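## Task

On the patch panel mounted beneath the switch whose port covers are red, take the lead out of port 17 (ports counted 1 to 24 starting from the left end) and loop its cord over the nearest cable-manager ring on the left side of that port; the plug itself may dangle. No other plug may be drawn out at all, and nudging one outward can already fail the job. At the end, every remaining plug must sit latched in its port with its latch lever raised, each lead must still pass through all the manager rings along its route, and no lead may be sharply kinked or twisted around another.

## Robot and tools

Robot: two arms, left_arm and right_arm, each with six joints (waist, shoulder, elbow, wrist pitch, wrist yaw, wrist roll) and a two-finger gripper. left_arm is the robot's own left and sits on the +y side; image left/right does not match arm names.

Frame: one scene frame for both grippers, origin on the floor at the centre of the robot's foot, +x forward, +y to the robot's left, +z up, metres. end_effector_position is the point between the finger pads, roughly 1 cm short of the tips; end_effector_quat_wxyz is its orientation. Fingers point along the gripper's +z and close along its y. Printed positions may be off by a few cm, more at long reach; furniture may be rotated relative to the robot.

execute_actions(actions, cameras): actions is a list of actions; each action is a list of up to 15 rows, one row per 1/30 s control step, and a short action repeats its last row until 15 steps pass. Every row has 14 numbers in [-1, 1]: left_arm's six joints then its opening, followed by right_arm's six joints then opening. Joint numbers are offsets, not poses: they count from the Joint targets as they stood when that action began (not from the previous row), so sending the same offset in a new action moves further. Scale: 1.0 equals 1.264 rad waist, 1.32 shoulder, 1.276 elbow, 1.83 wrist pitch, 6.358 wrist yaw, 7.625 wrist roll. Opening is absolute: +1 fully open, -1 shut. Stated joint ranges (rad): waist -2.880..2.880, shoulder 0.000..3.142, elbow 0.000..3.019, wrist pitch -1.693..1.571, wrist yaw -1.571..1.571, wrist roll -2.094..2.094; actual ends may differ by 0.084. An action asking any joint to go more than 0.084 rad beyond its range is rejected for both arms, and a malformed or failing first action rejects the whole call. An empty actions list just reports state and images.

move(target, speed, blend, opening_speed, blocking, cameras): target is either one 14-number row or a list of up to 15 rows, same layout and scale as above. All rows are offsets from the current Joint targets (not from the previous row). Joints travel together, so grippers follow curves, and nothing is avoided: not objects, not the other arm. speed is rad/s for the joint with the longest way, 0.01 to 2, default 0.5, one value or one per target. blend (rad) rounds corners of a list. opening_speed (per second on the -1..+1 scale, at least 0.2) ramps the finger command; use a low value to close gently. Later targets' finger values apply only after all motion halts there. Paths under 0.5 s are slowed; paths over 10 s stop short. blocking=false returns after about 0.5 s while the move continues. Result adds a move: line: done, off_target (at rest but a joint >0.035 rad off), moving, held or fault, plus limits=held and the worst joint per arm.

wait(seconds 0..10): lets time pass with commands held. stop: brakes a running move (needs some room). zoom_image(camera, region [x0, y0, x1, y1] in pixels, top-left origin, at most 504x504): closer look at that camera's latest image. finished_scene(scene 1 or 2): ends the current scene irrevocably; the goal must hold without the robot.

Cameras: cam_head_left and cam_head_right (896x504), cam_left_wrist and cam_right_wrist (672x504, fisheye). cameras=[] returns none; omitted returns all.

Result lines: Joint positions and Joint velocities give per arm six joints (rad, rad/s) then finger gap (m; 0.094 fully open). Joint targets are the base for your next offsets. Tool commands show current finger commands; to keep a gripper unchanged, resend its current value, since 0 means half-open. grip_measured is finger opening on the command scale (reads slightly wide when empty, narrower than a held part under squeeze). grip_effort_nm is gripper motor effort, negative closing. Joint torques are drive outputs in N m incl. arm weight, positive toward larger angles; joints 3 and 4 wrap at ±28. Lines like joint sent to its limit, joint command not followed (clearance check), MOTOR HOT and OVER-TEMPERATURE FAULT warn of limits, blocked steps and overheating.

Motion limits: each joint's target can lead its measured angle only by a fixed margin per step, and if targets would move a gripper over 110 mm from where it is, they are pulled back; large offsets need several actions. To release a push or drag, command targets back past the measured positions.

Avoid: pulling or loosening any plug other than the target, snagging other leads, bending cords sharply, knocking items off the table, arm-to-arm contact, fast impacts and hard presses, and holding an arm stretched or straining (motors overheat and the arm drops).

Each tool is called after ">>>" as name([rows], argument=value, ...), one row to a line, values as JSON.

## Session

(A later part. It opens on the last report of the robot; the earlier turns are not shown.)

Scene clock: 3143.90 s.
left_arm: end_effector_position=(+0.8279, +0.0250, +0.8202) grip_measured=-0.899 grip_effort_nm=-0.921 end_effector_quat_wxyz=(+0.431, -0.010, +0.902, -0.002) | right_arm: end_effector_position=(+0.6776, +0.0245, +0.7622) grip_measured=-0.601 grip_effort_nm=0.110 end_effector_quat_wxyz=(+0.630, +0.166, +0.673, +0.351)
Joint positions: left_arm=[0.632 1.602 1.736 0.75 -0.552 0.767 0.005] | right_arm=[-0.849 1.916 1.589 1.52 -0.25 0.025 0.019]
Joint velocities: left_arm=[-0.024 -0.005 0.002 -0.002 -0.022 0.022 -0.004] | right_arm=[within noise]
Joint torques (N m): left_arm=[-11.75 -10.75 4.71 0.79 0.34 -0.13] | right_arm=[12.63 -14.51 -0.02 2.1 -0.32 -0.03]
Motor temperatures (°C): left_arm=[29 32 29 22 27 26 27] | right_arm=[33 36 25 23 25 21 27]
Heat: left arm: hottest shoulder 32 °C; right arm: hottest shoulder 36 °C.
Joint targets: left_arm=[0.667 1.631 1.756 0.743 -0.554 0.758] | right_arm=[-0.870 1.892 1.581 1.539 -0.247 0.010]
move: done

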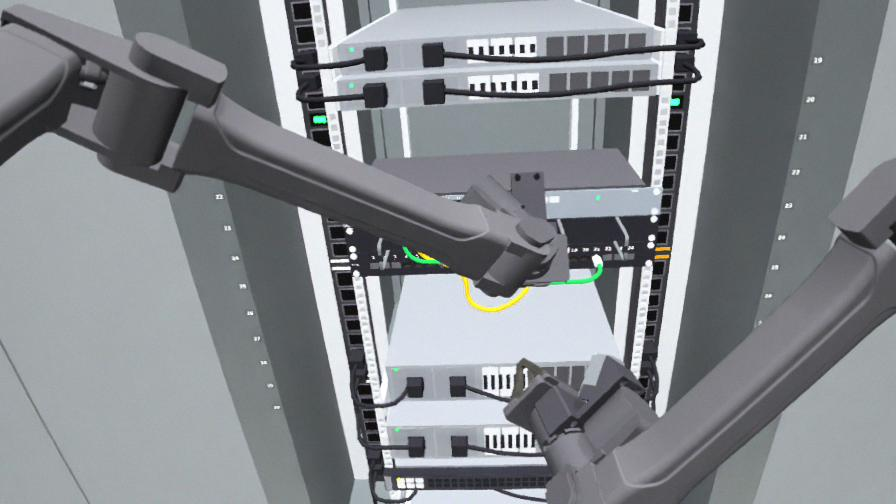

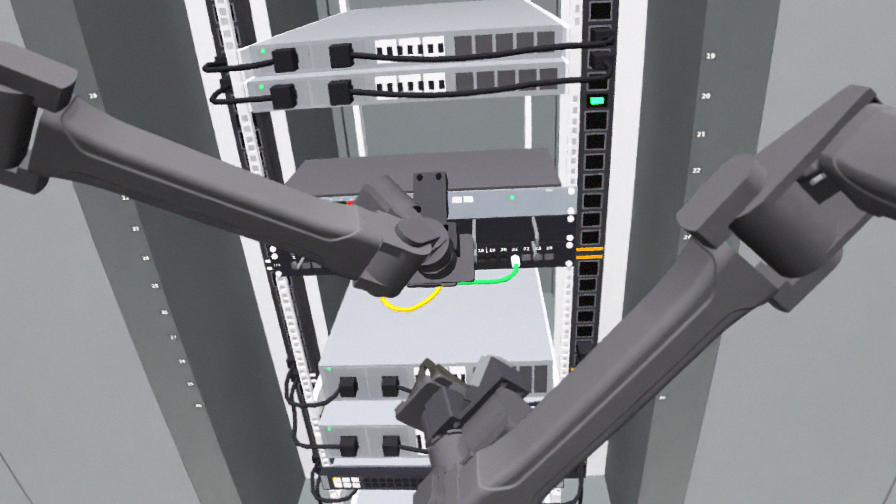

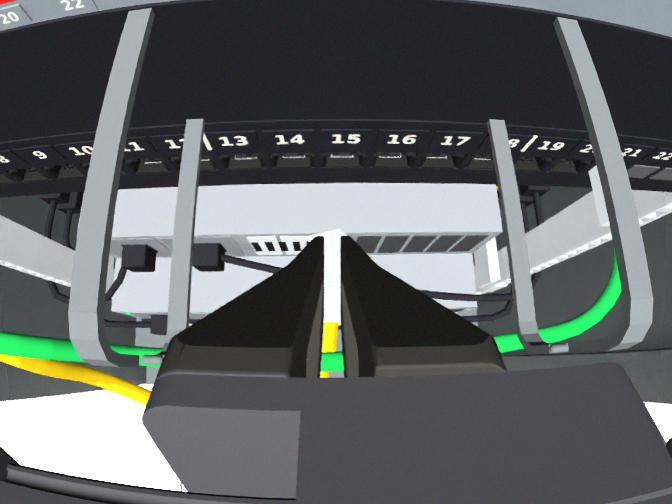

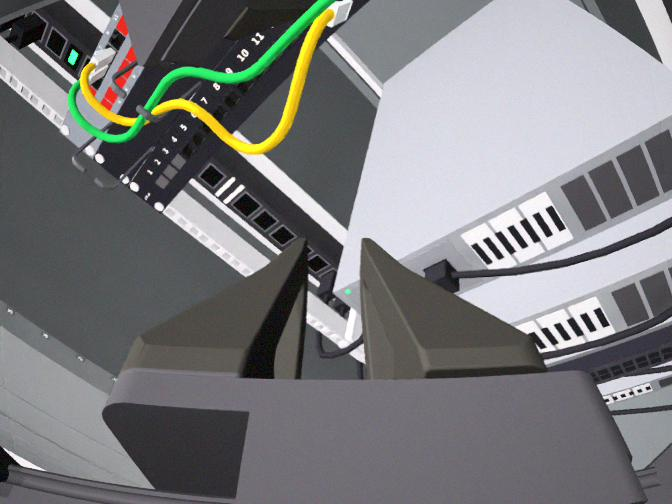

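>>> move(target=[-0.0633,-0.0644,-0.0643,0.012,0,0,-0.9,0,0,0,0,0,0,-0.6], speed=0.1)

>>> zoom_image(camera="cam_right_wrist", region=[0, 0, 420, 300])

Scene clock: 3261.93 s.
left_arm: end_effector_position=(+0.8186, +0.0190, +0.8374) grip_measured=-0.895 grip_effort_nm=-0.794 end_effector_quat_wxyz=(+0.429, -0.007, +0.903, -0.019) | right_arm: end_effector_position=(+0.6780, +0.0242, +0.7626) grip_measured=-0.601 grip_effort_nm=0.105 end_effector_quat_wxyz=(+0.631, +0.165, +0.672, +0.351)
Joint positions: left_arm=[0.603 1.565 1.68 0.751 -0.552 0.767 0.005] | right_arm=[-0.849 1.915 1.589 1.521 -0.25 0.023 0.019]
Joint velocities: within noise
Joint torques (N m): left_arm=[-16.15 -13.63 2.61 1.62 0.36 -0.14] | right_arm=[12.34 -14.27 -0.06 2.15 -0.32 -0.03]
Motor temperatures (°C): left_arm=[29 32 29 22 26 26 29] | right_arm=[32 36 24 23 25 21 25]
Heat: left arm: hottest shoulder 32 °C; right arm: hottest shoulder 36 °C.
Joint targets: left_arm=[0.586 1.546 1.674 0.765 -0.554 0.758] | right_arm=[-0.870 1.892 1.581 1.539 -0.247 0.010]
move: done

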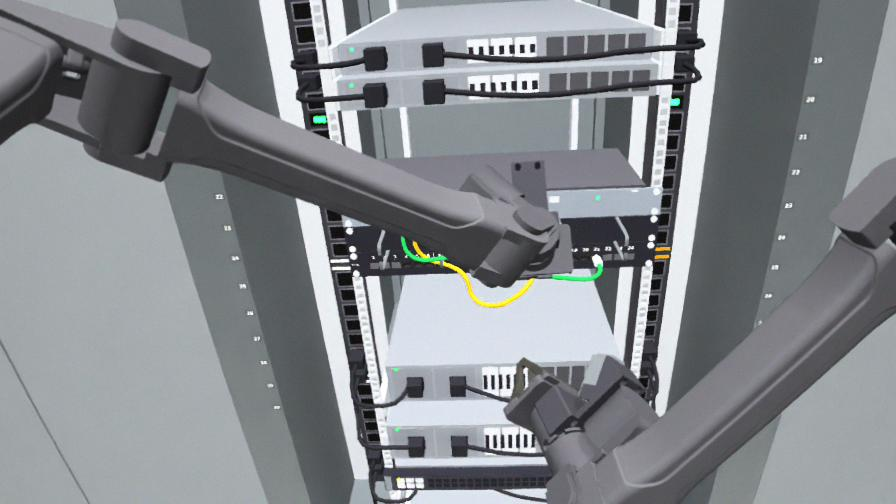

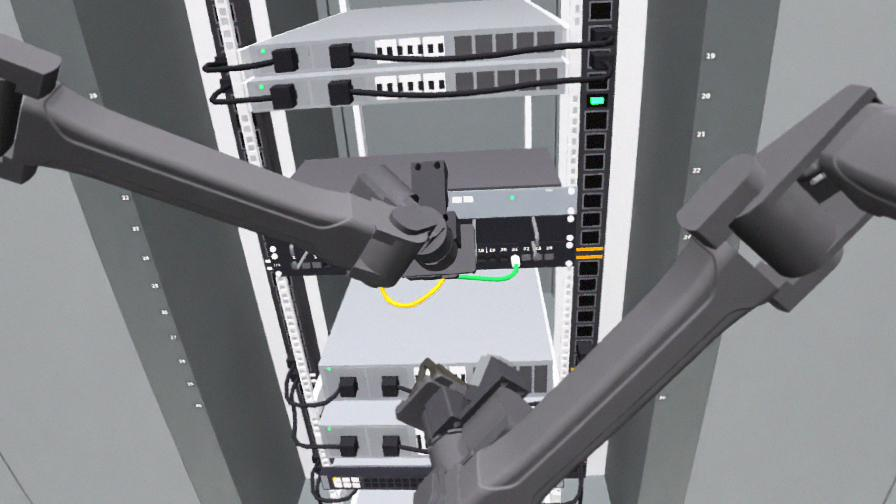

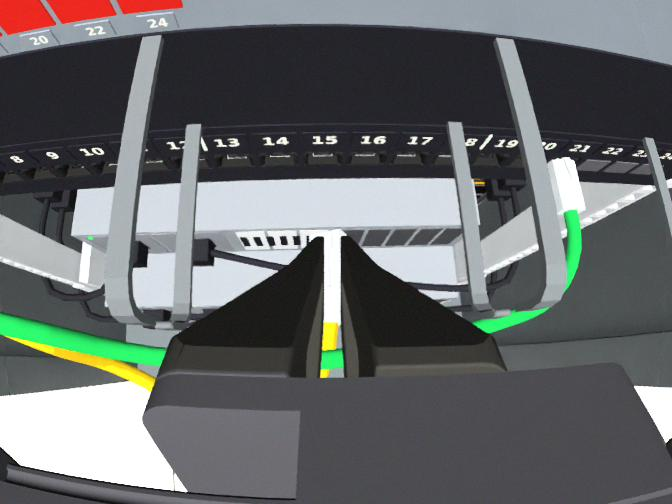

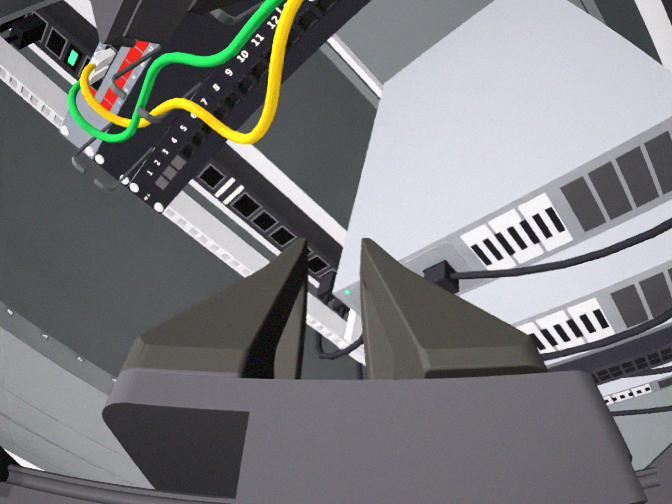

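Scaled by 1.200 from the camera's 672x504 image, which has a finer 960x720 frame.

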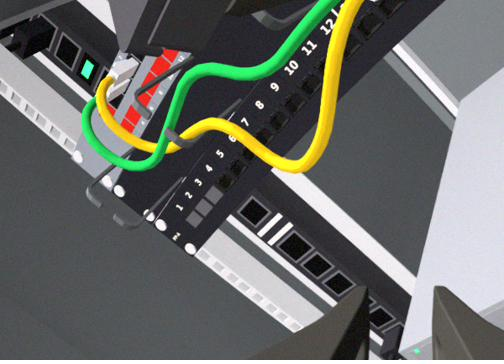

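>>> move(target=[-0.0261,-0.0303,-0.0196,-0.029,0,0,-0.9,0,0,0,0,0,0,-0.6], speed=0.1)

>>> zoom_image(camera="cam_right_wrist", region=[0, 0, 420, 300])

>>> zoom_image(camera="cam_left_wrist", region=[180, 150, 520, 440])

Scene clock: 3306.00 s.
left_arm: end_effector_position=(+0.8180, +0.0143, +0.8563) grip_measured=-0.895 grip_effort_nm=-0.716 end_effector_quat_wxyz=(+0.424, -0.002, +0.905, -0.037) | right_arm: end_effector_position=(+0.6780, +0.0242, +0.7626) grip_measured=-0.601 grip_effort_nm=0.105 end_effector_quat_wxyz=(+0.631, +0.165, +0.672, +0.351)
Joint positions: left_arm=[0.573 1.531 1.654 0.718 -0.552 0.767 0.005] | right_arm=[-0.849 1.915 1.589 1.521 -0.25 0.023 0.019]
Joint velocities: within noise
Joint torques (N m): left_arm=[-16.26 -13.51 2.65 0.75 0.37 -0.14] | right_arm=[12.51 -14.33 -0.09 2.1 -0.32 -0.01]
Motor temperatures (°C): left_arm=[30 32 27 22 26 26 29] | right_arm=[32 36 24 23 25 21 25]
Heat: left arm: hottest shoulder 32 °C; right arm: hottest shoulder 36 °C.
Joint targets: left_arm=[0.554 1.507 1.649 0.712 -0.554 0.758] | right_arm=[-0.870 1.892 1.581 1.539 -0.247 0.010]
move: done

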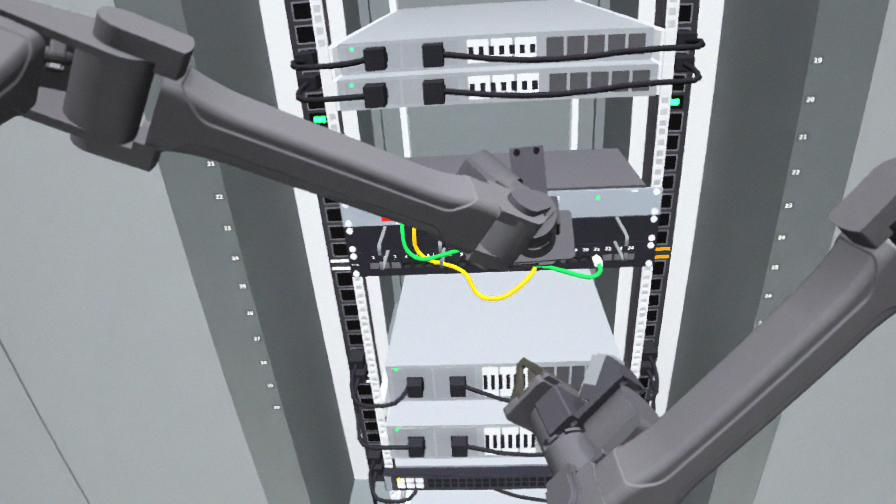

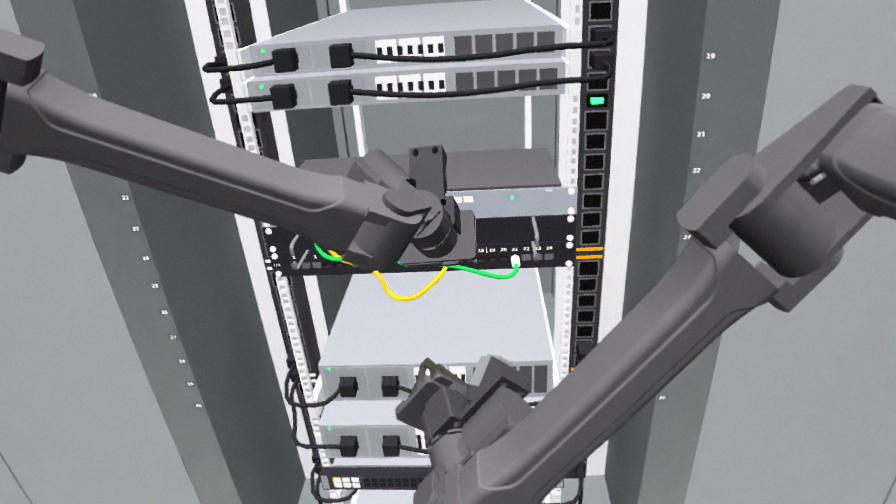

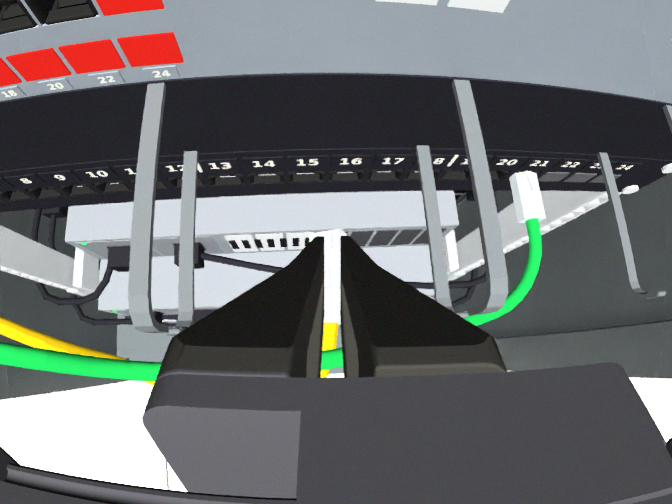

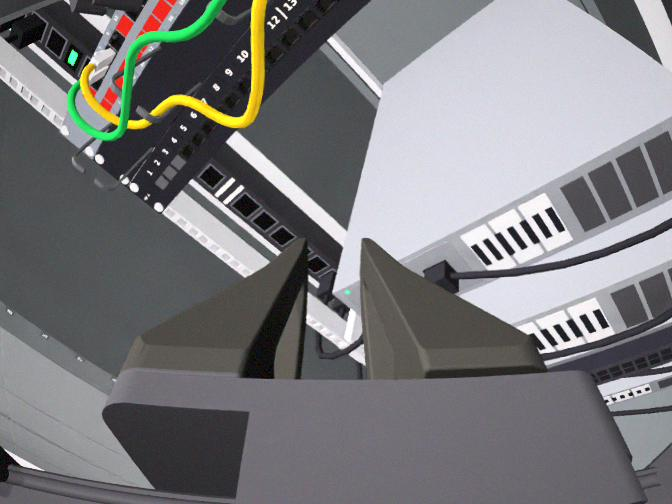

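Scaled by 1.200 from the camera's 672x504 image, which has a finer 960x720 frame.

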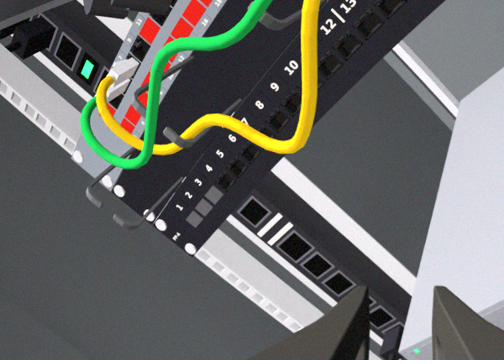

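Scaled by 1.482 from the camera's 672x504 image, which has a finer 960x720 frame.

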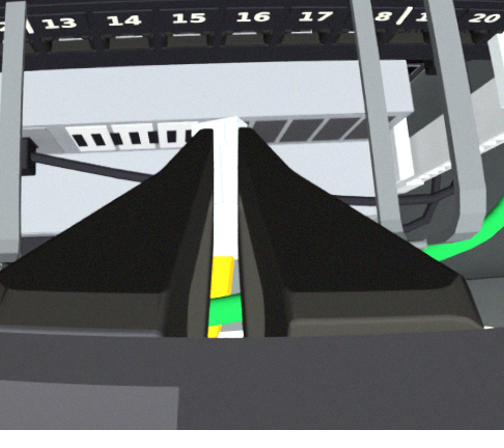

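>>> move(target=[0.1076,0.1326,0.0431,0.2142,0.0429,0.0139,-0.9,0,0,0,0,0,0,-0.6], speed=0.15, cameras=["cam_left_wrist","cam_right_wrist"])

>>> zoom_image(camera="cam_right_wrist", region=[0, 0, 420, 300])

>>> zoom_image(camera="cam_left_wrist", region=[180, 150, 520, 440])

Scene clock: 3391.20 s.
left_arm: end_effector_position=(+0.8261, +0.0224, +0.8521) grip_measured=-0.900 grip_effort_nm=-0.012 end_effector_quat_wxyz=(+0.578, -0.007, +0.816, -0.004) | right_arm: end_effector_position=(+0.6780, +0.0242, +0.7626) grip_measured=-0.601 grip_effort_nm=0.100 end_effector_quat_wxyz=(+0.631, +0.165, +0.672, +0.351)
Joint positions: left_arm=[0.657 1.649 1.683 1.091 -0.284 0.85 0.005] | right_arm=[-0.849 1.915 1.589 1.521 -0.25 0.023 0.019]
Joint velocities: within noise
Joint torques (N m): left_arm=[-12.28 -10.52 4.38 1.73 0.63 0.03] | right_arm=[12.4 -14.1 -0.14 2.07 -0.32 -0.02]
Motor temperatures (°C): left_arm=[30 35 27 22 26 26 29] | right_arm=[32 36 24 23 25 22 24]
Heat: left arm: hottest shoulder 35 °C; right arm: hottest shoulder 36 °C.
Joint targets: left_arm=[0.689 1.681 1.704 1.104 -0.281 0.864] | right_arm=[-0.870 1.892 1.581 1.539 -0.247 0.010]
move: done
Images, in order (width x height): cam_left_wrist 672x504, cam_right_wrist 672x504.

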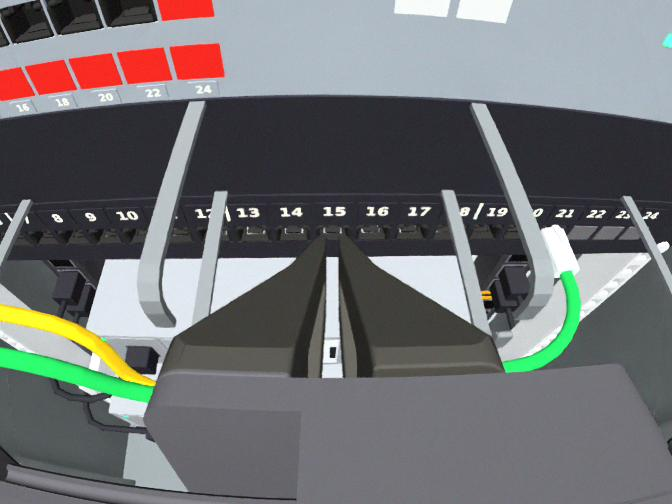

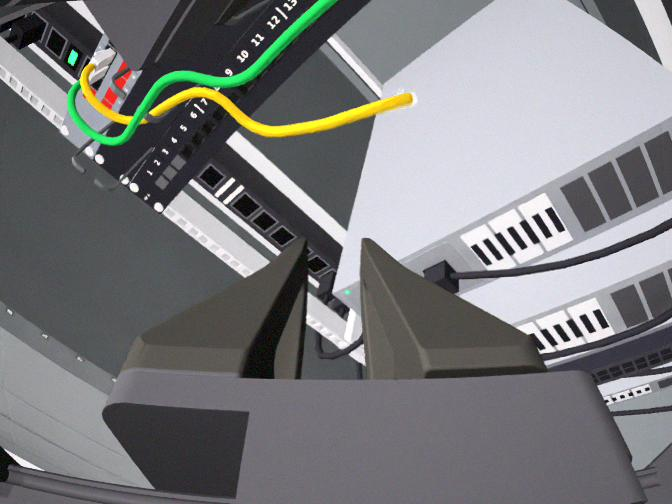

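Scaled by 1.200 from the camera's 672x504 image, which has a finer 960x720 frame.

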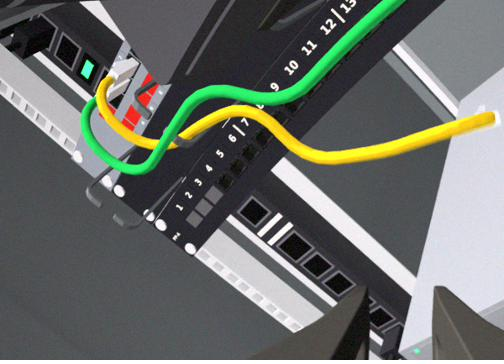

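Scaled by 1.482 from the camera's 672x504 image, which has a finer 960x720 frame.

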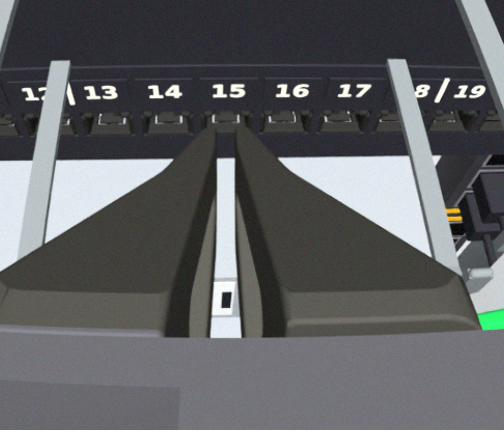

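>>> wait(seconds=0.5)

>>> zoom_image(camera="cam_head_right", region=[280, 200, 600, 400])

>>> zoom_image(camera="cam_head_left", region=[350, 200, 670, 400])

>>> zoom_image(camera="cam_right_wrist", region=[50, 0, 470, 250])

Scene clock: 3399.33 s.
left_arm: end_effector_position=(+0.8266, +0.0230, +0.8526) grip_measured=-0.900 grip_effort_nm=-0.017 end_effector_quat_wxyz=(+0.579, -0.007, +0.815, -0.003) | right_arm: end_effector_position=(+0.6780, +0.0242, +0.7626) grip_measured=-0.601 grip_effort_nm=0.100 end_effector_quat_wxyz=(+0.631, +0.165, +0.672, +0.350)
Joint positions: left_arm=[0.657 1.649 1.684 1.092 -0.283 0.851 0.005] | right_arm=[-0.849 1.915 1.589 1.521 -0.25 0.023 0.019]
Joint velocities: within noise
Joint torques (N m): left_arm=[-12.28 -10.46 4.27 1.63 0.63 0.04] | right_arm=[12.57 -14.04 -0.09 2.13 -0.33 -0.03]
Motor temperatures (°C): left_arm=[30 34 27 22 27 26 29] | right_arm=[32 36 24 23 25 22 24]
Heat: left arm: hottest shoulder 34 °C; right arm: hottest shoulder 36 °C.
Joint targets: left_arm=[0.689 1.681 1.704 1.104 -0.281 0.864] | right_arm=[-0.870 1.892 1.581 1.539 -0.247 0.009]
Tool commands: left_gripper/opening=-0.9 right_gripper/opening=-0.6
wait: 0.50 s; at rest from the start

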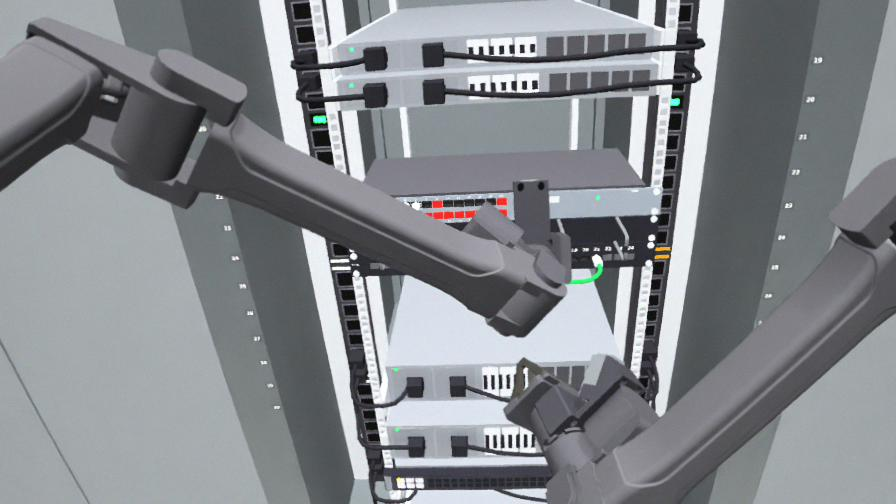

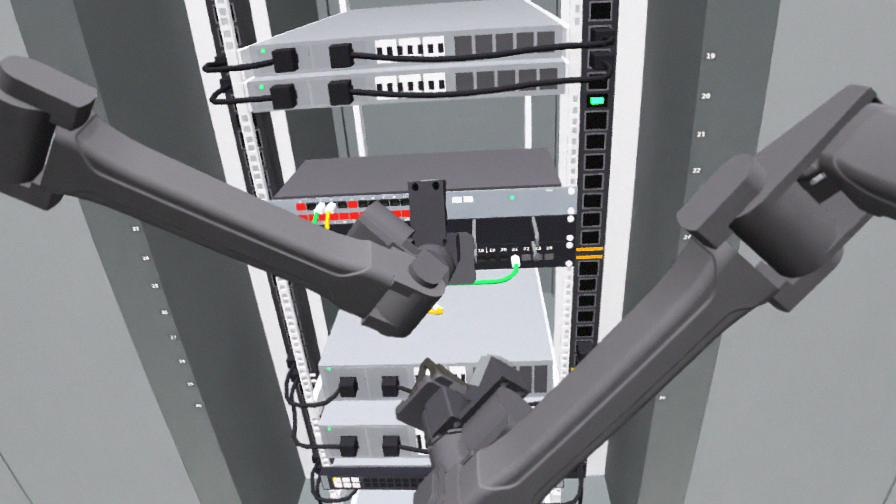

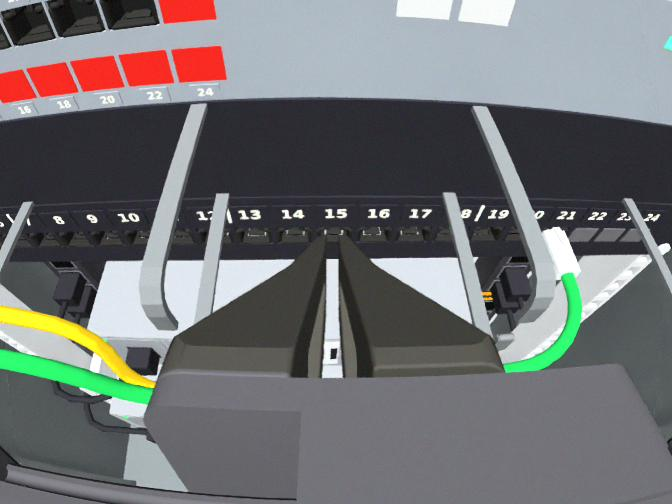

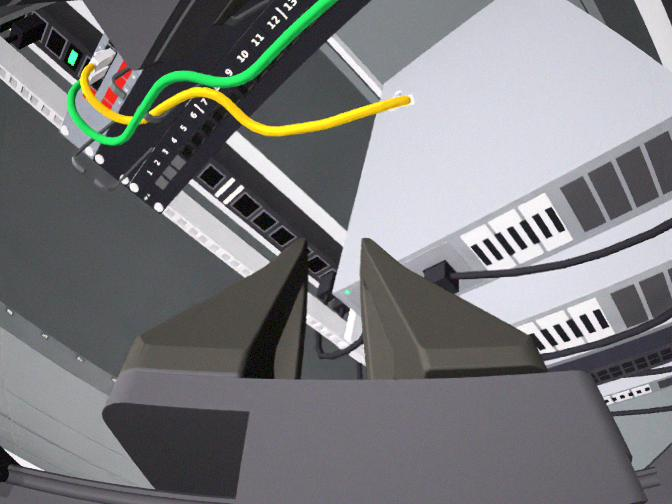

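Scaled by 1.575 from the camera's 896x504 image, which has a finer 1280x720 frame.

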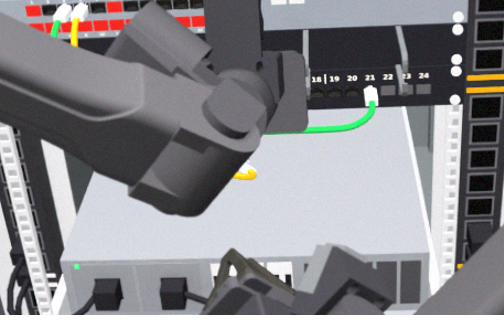

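Scaled by 1.575 from the camera's 896x504 image, which has a finer 1280x720 frame.

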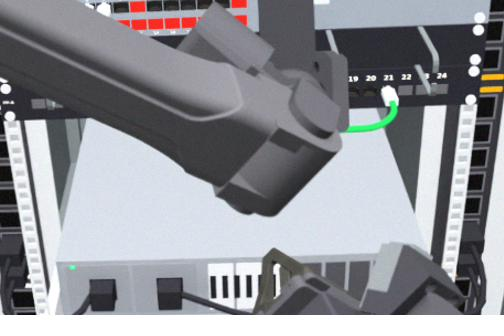

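Scaled by 1.200 from the camera's 672x504 image, which has a finer 960x720 frame.

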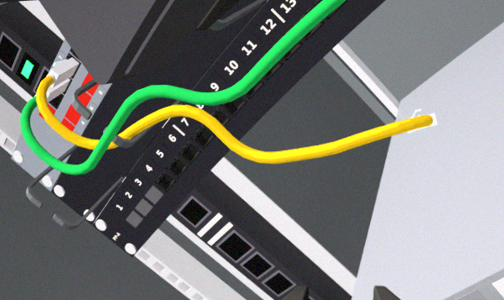

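>>> move(target=[-0.1638,-0.1970,-0.2813,-0.0536,-0.0565,0.0059,-0.9,0,0,0,0,0,0,-0.6], speed=0.25)

>>> zoom_image(camera="cam_left_wrist", region=[0, 60, 440, 360])

>>> zoom_image(camera="cam_head_right", region=[280, 200, 600, 400])

>>> zoom_image(camera="cam_head_left", region=[350, 200, 670, 400])

Scene clock: 3419.57 s.
left_arm: end_effector_position=(+0.7383, +0.0269, +0.8952) grip_measured=-0.900 grip_effort_nm=-0.017 end_effector_quat_wxyz=(+0.425, +0.000, +0.905, -0.004) | right_arm: end_effector_position=(+0.6780, +0.0242, +0.7626) grip_measured=-0.601 grip_effort_nm=0.105 end_effector_quat_wxyz=(+0.631, +0.165, +0.672, +0.350)
Joint positions: left_arm=[0.5 1.435 1.352 1.014 -0.636 0.896 0.005] | right_arm=[-0.849 1.915 1.589 1.521 -0.25 0.023 0.019]
Joint velocities: within noise
Joint torques (N m): left_arm=[-14.97 -10.29 1.62 0.55 0.31 0.04] | right_arm=[12.69 -14.27 -0.03 2.14 -0.31 -0.02]
Motor temperatures (°C): left_arm=[30 33 28 22 27 26 29] | right_arm=[32 36 24 23 25 22 24]
Heat: left arm: hottest shoulder 33 °C; right arm: hottest shoulder 36 °C.
Joint targets: left_arm=[0.482 1.421 1.345 1.006 -0.640 0.909] | right_arm=[-0.870 1.892 1.581 1.539 -0.247 0.010]
move: done

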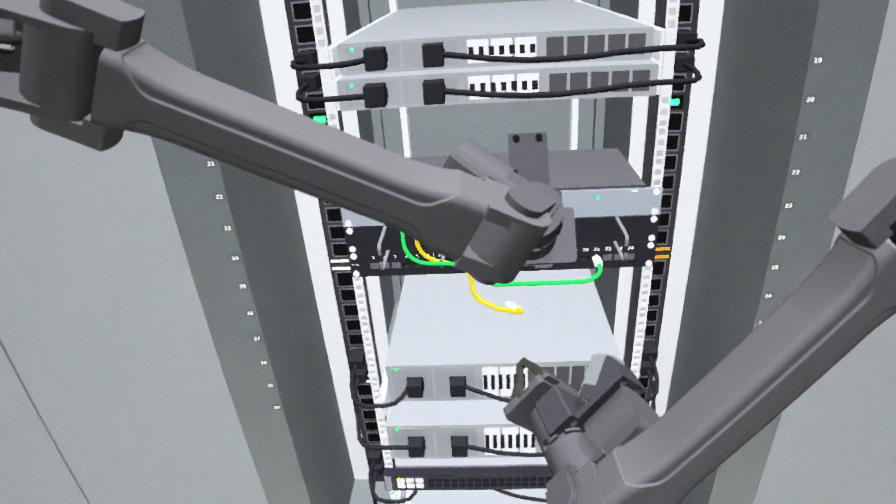

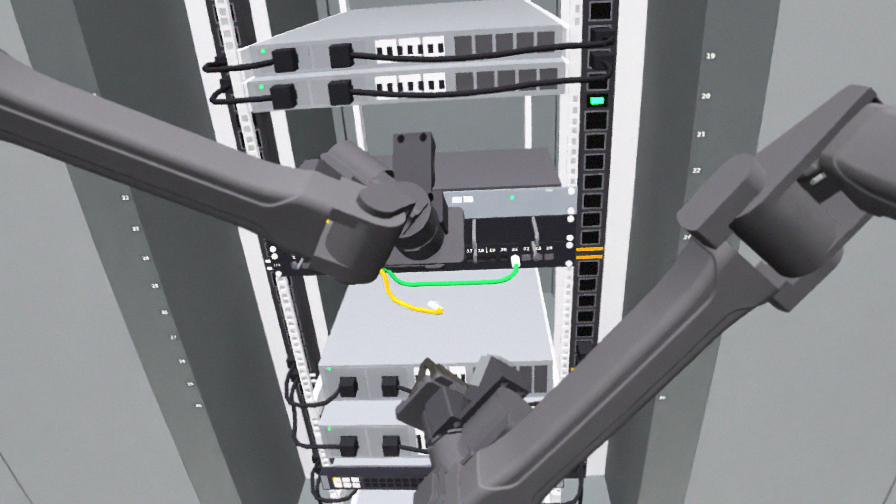

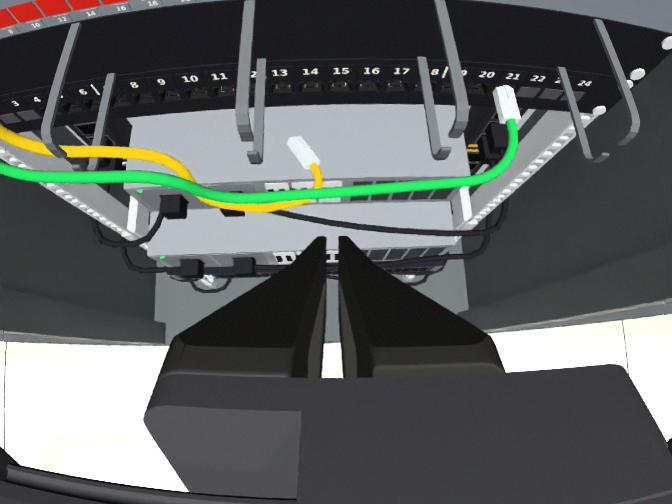

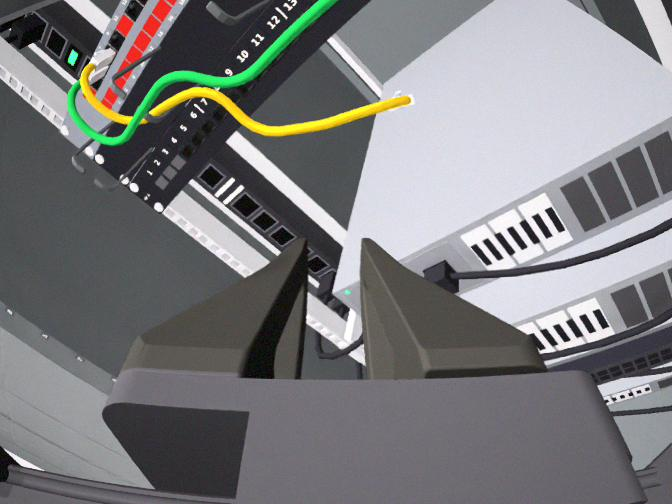

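Scaled by 1.145 from the camera's 672x504 image, which has a finer 960x720 frame.

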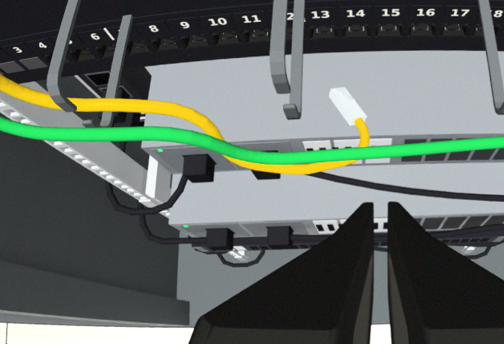

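Scaled by 1.575 from the camera's 896x504 image, which has a finer 1280x720 frame.

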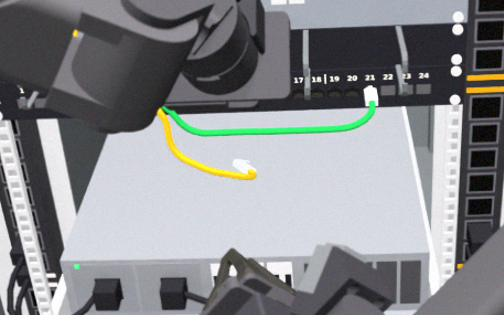

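Scaled by 1.575 from the camera's 896x504 image, which has a finer 1280x720 frame.

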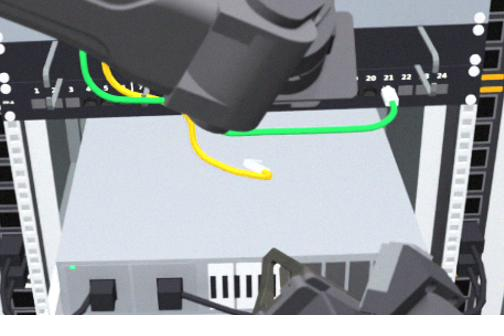

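>>> move(target=[-0.08,0,0,0,0,0,-0.9,0,0,0,0,0,0,-0.6], speed=0.2)

>>> zoom_image(camera="cam_left_wrist", region=[150, 100, 500, 360])

>>> zoom_image(camera="cam_head_right", region=[350, 240, 530, 350])

>>> zoom_image(camera="cam_head_left", region=[430, 240, 610, 350])

Scene clock: 3543.27 s.
left_arm: end_effector_position=(+0.7363, -0.0075, +0.9398) grip_measured=-0.900 grip_effort_nm=-0.012 end_effector_quat_wxyz=(+0.431, -0.013, +0.901, -0.052) | right_arm: end_effector_position=(+0.6780, +0.0242, +0.7626) grip_measured=-0.601 grip_effort_nm=0.105 end_effector_quat_wxyz=(+0.631, +0.165, +0.672, +0.350)
Joint positions: left_arm=[0.398 1.435 1.352 1.013 -0.637 0.897 0.005] | right_arm=[-0.849 1.915 1.589 1.521 -0.25 0.023 0.019]
Joint velocities: within noise
Joint torques (N m): left_arm=[-15.74 -8.88 1.5 0.4 0.4 0.05] | right_arm=[12.34 -14.21 -0.18 2.17 -0.33 -0.01]
Motor temperatures (°C): left_arm=[30 32 26 22 26 26 28] | right_arm=[32 35 24 23 25 22 23]
Heat: left arm: hottest shoulder 32 °C; right arm: hottest shoulder 35 °C.
Joint targets: left_arm=[0.381 1.421 1.345 1.006 -0.640 0.909] | right_arm=[-0.870 1.892 1.581 1.539 -0.247 0.010]
move: done

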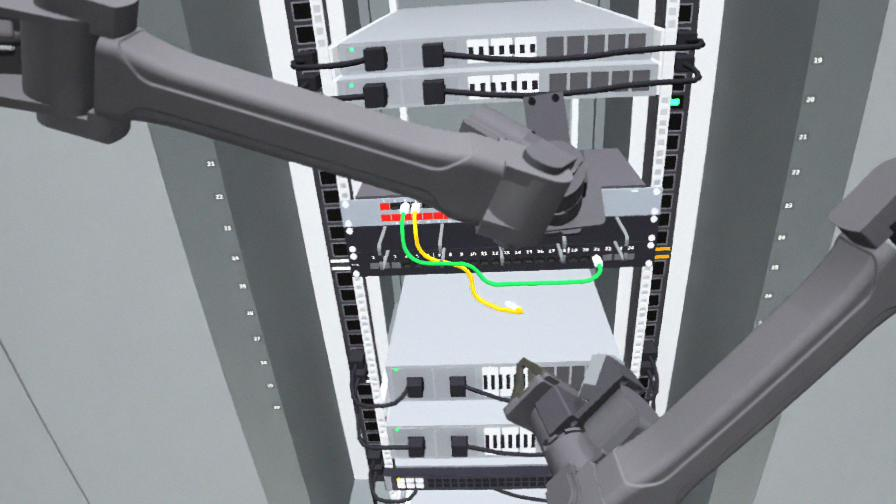

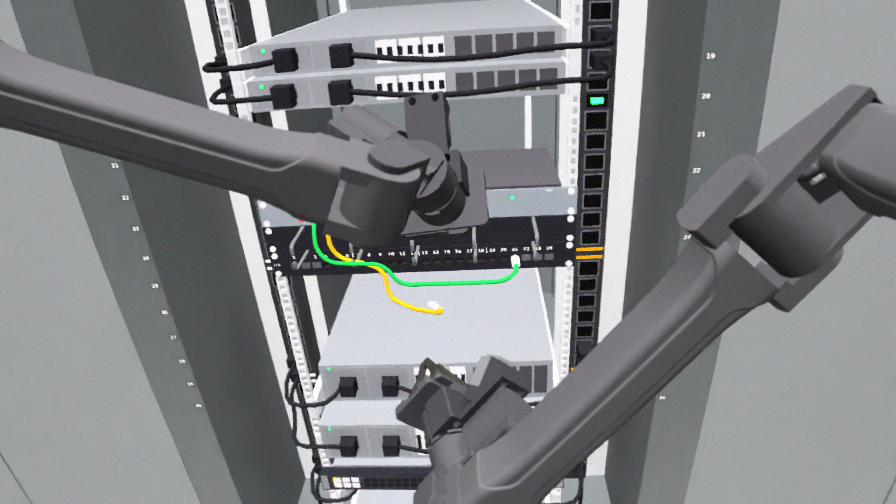

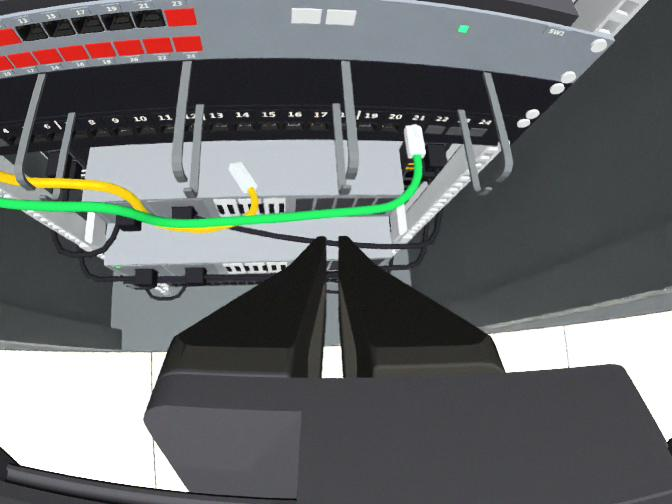

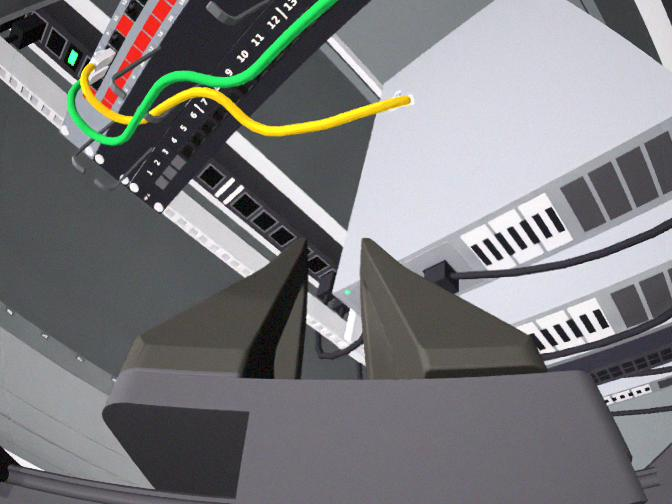

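Scaled by 1.440 from the camera's 672x504 image, which has a finer 960x720 frame.

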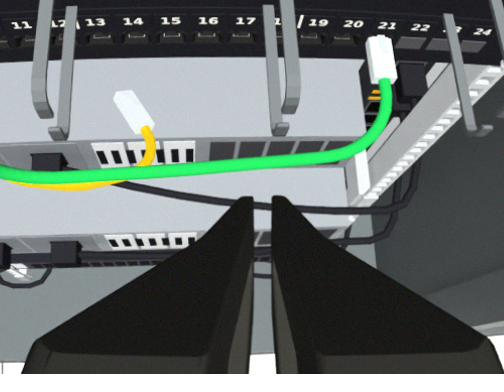

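Scaled by 2.800 from the camera's 896x504 image, which has a finer 1280x720 frame.

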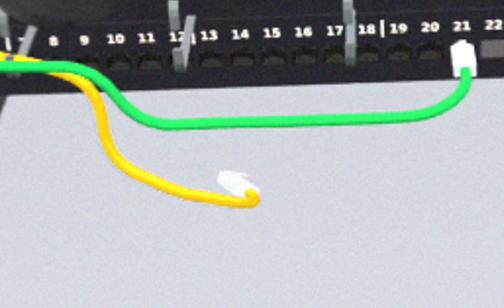

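Scaled by 2.800 from the camera's 896x504 image, which has a finer 1280x720 frame.

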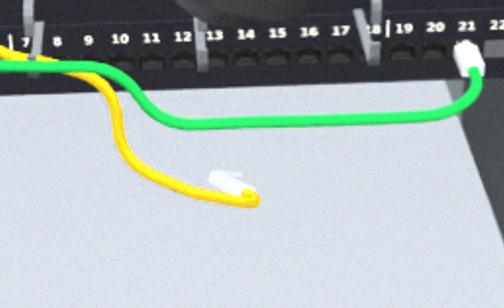

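>>> move(target=[0,0,0,0,0,0,-0.9,0.1013,-0.3424,-0.0494,-0.5934,0.0525,0.2707,-0.5], speed=0.5)

>>> zoom_image(camera="cam_left_wrist", region=[100, 100, 450, 360])

>>> zoom_image(camera="cam_head_right", region=[350, 220, 550, 370])

Scene clock: 3692.47 s.
left_arm: end_effector_position=(+0.7362, -0.0076, +0.9398) grip_measured=-0.900 grip_effort_nm=-0.022 end_effector_quat_wxyz=(+0.431, -0.012, +0.901, -0.052) | right_arm: end_effector_position=(+0.7684, -0.0095, +0.7953) grip_measured=-0.501 grip_effort_nm=0.105 end_effector_quat_wxyz=(-0.103, +0.828, +0.312, +0.454)
Joint positions: left_arm=[0.398 1.435 1.352 1.013 -0.637 0.897 0.005] | right_arm=[-0.763 1.46 1.527 0.463 0.083 2.059 0.023]
Joint velocities: within noise
Joint torques (N m): left_arm=[-15.44 -8.76 1.5 0.44 0.39 0.05] | right_arm=[13.33 -16.09 2.07 0.53 -0.26 0.33]
Motor temperatures (°C): left_arm=[31 31 26 22 26 26 27] | right_arm=[32 36 24 23 25 22 23]
Heat: left arm: hottest waist 31 °C; right arm: hottest shoulder 36 °C.
Joint targets: left_arm=[0.381 1.421 1.345 1.006 -0.640 0.909] | right_arm=[-0.742 1.440 1.518 0.453 0.086 2.074]
move: done

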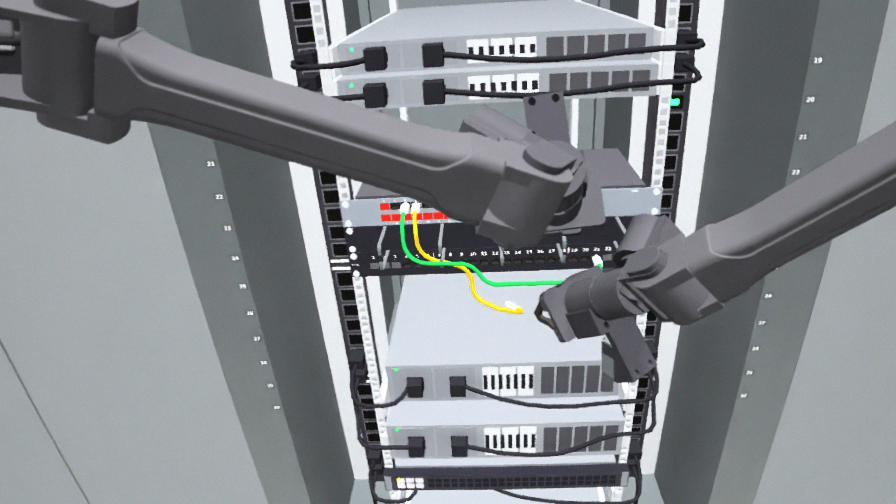

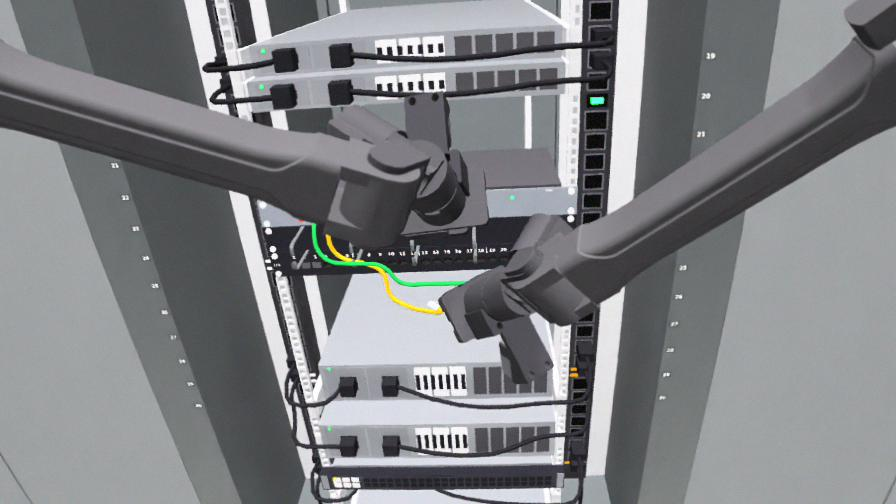

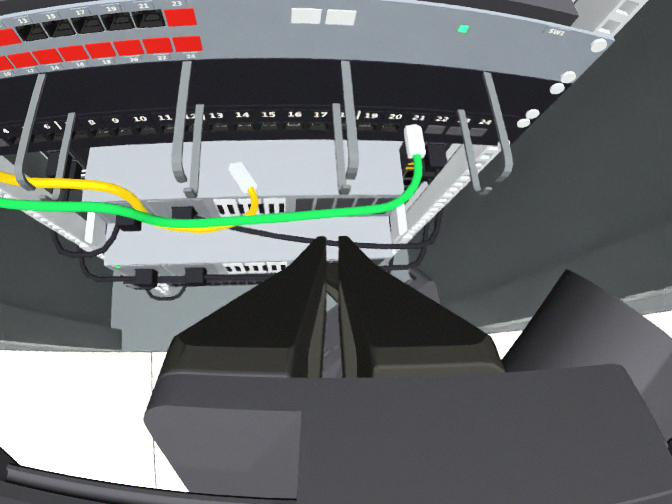

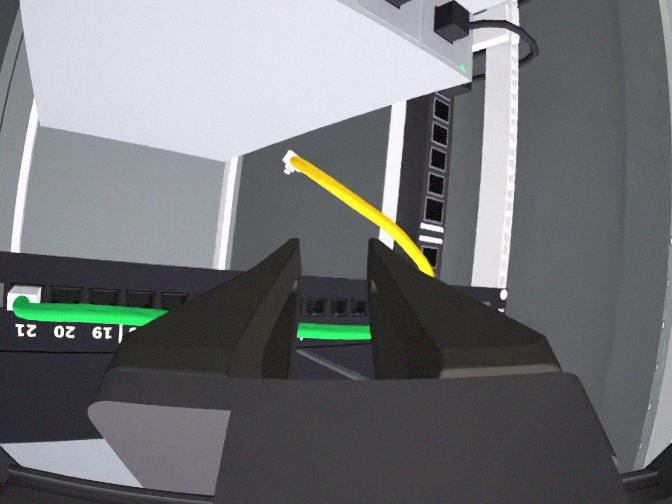

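Scaled by 1.440 from the camera's 672x504 image, which has a finer 960x720 frame.

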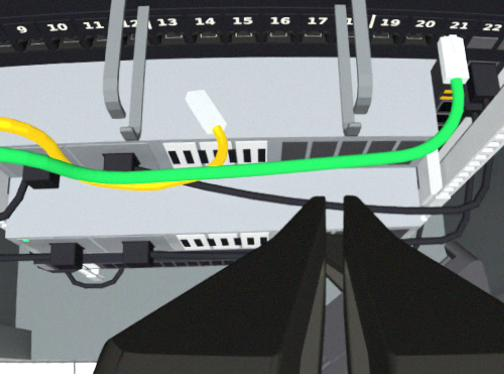

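Scaled by 2.520 from the camera's 896x504 image, which has a finer 1280x720 frame.

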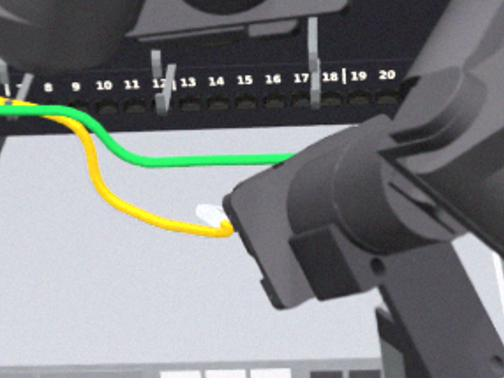

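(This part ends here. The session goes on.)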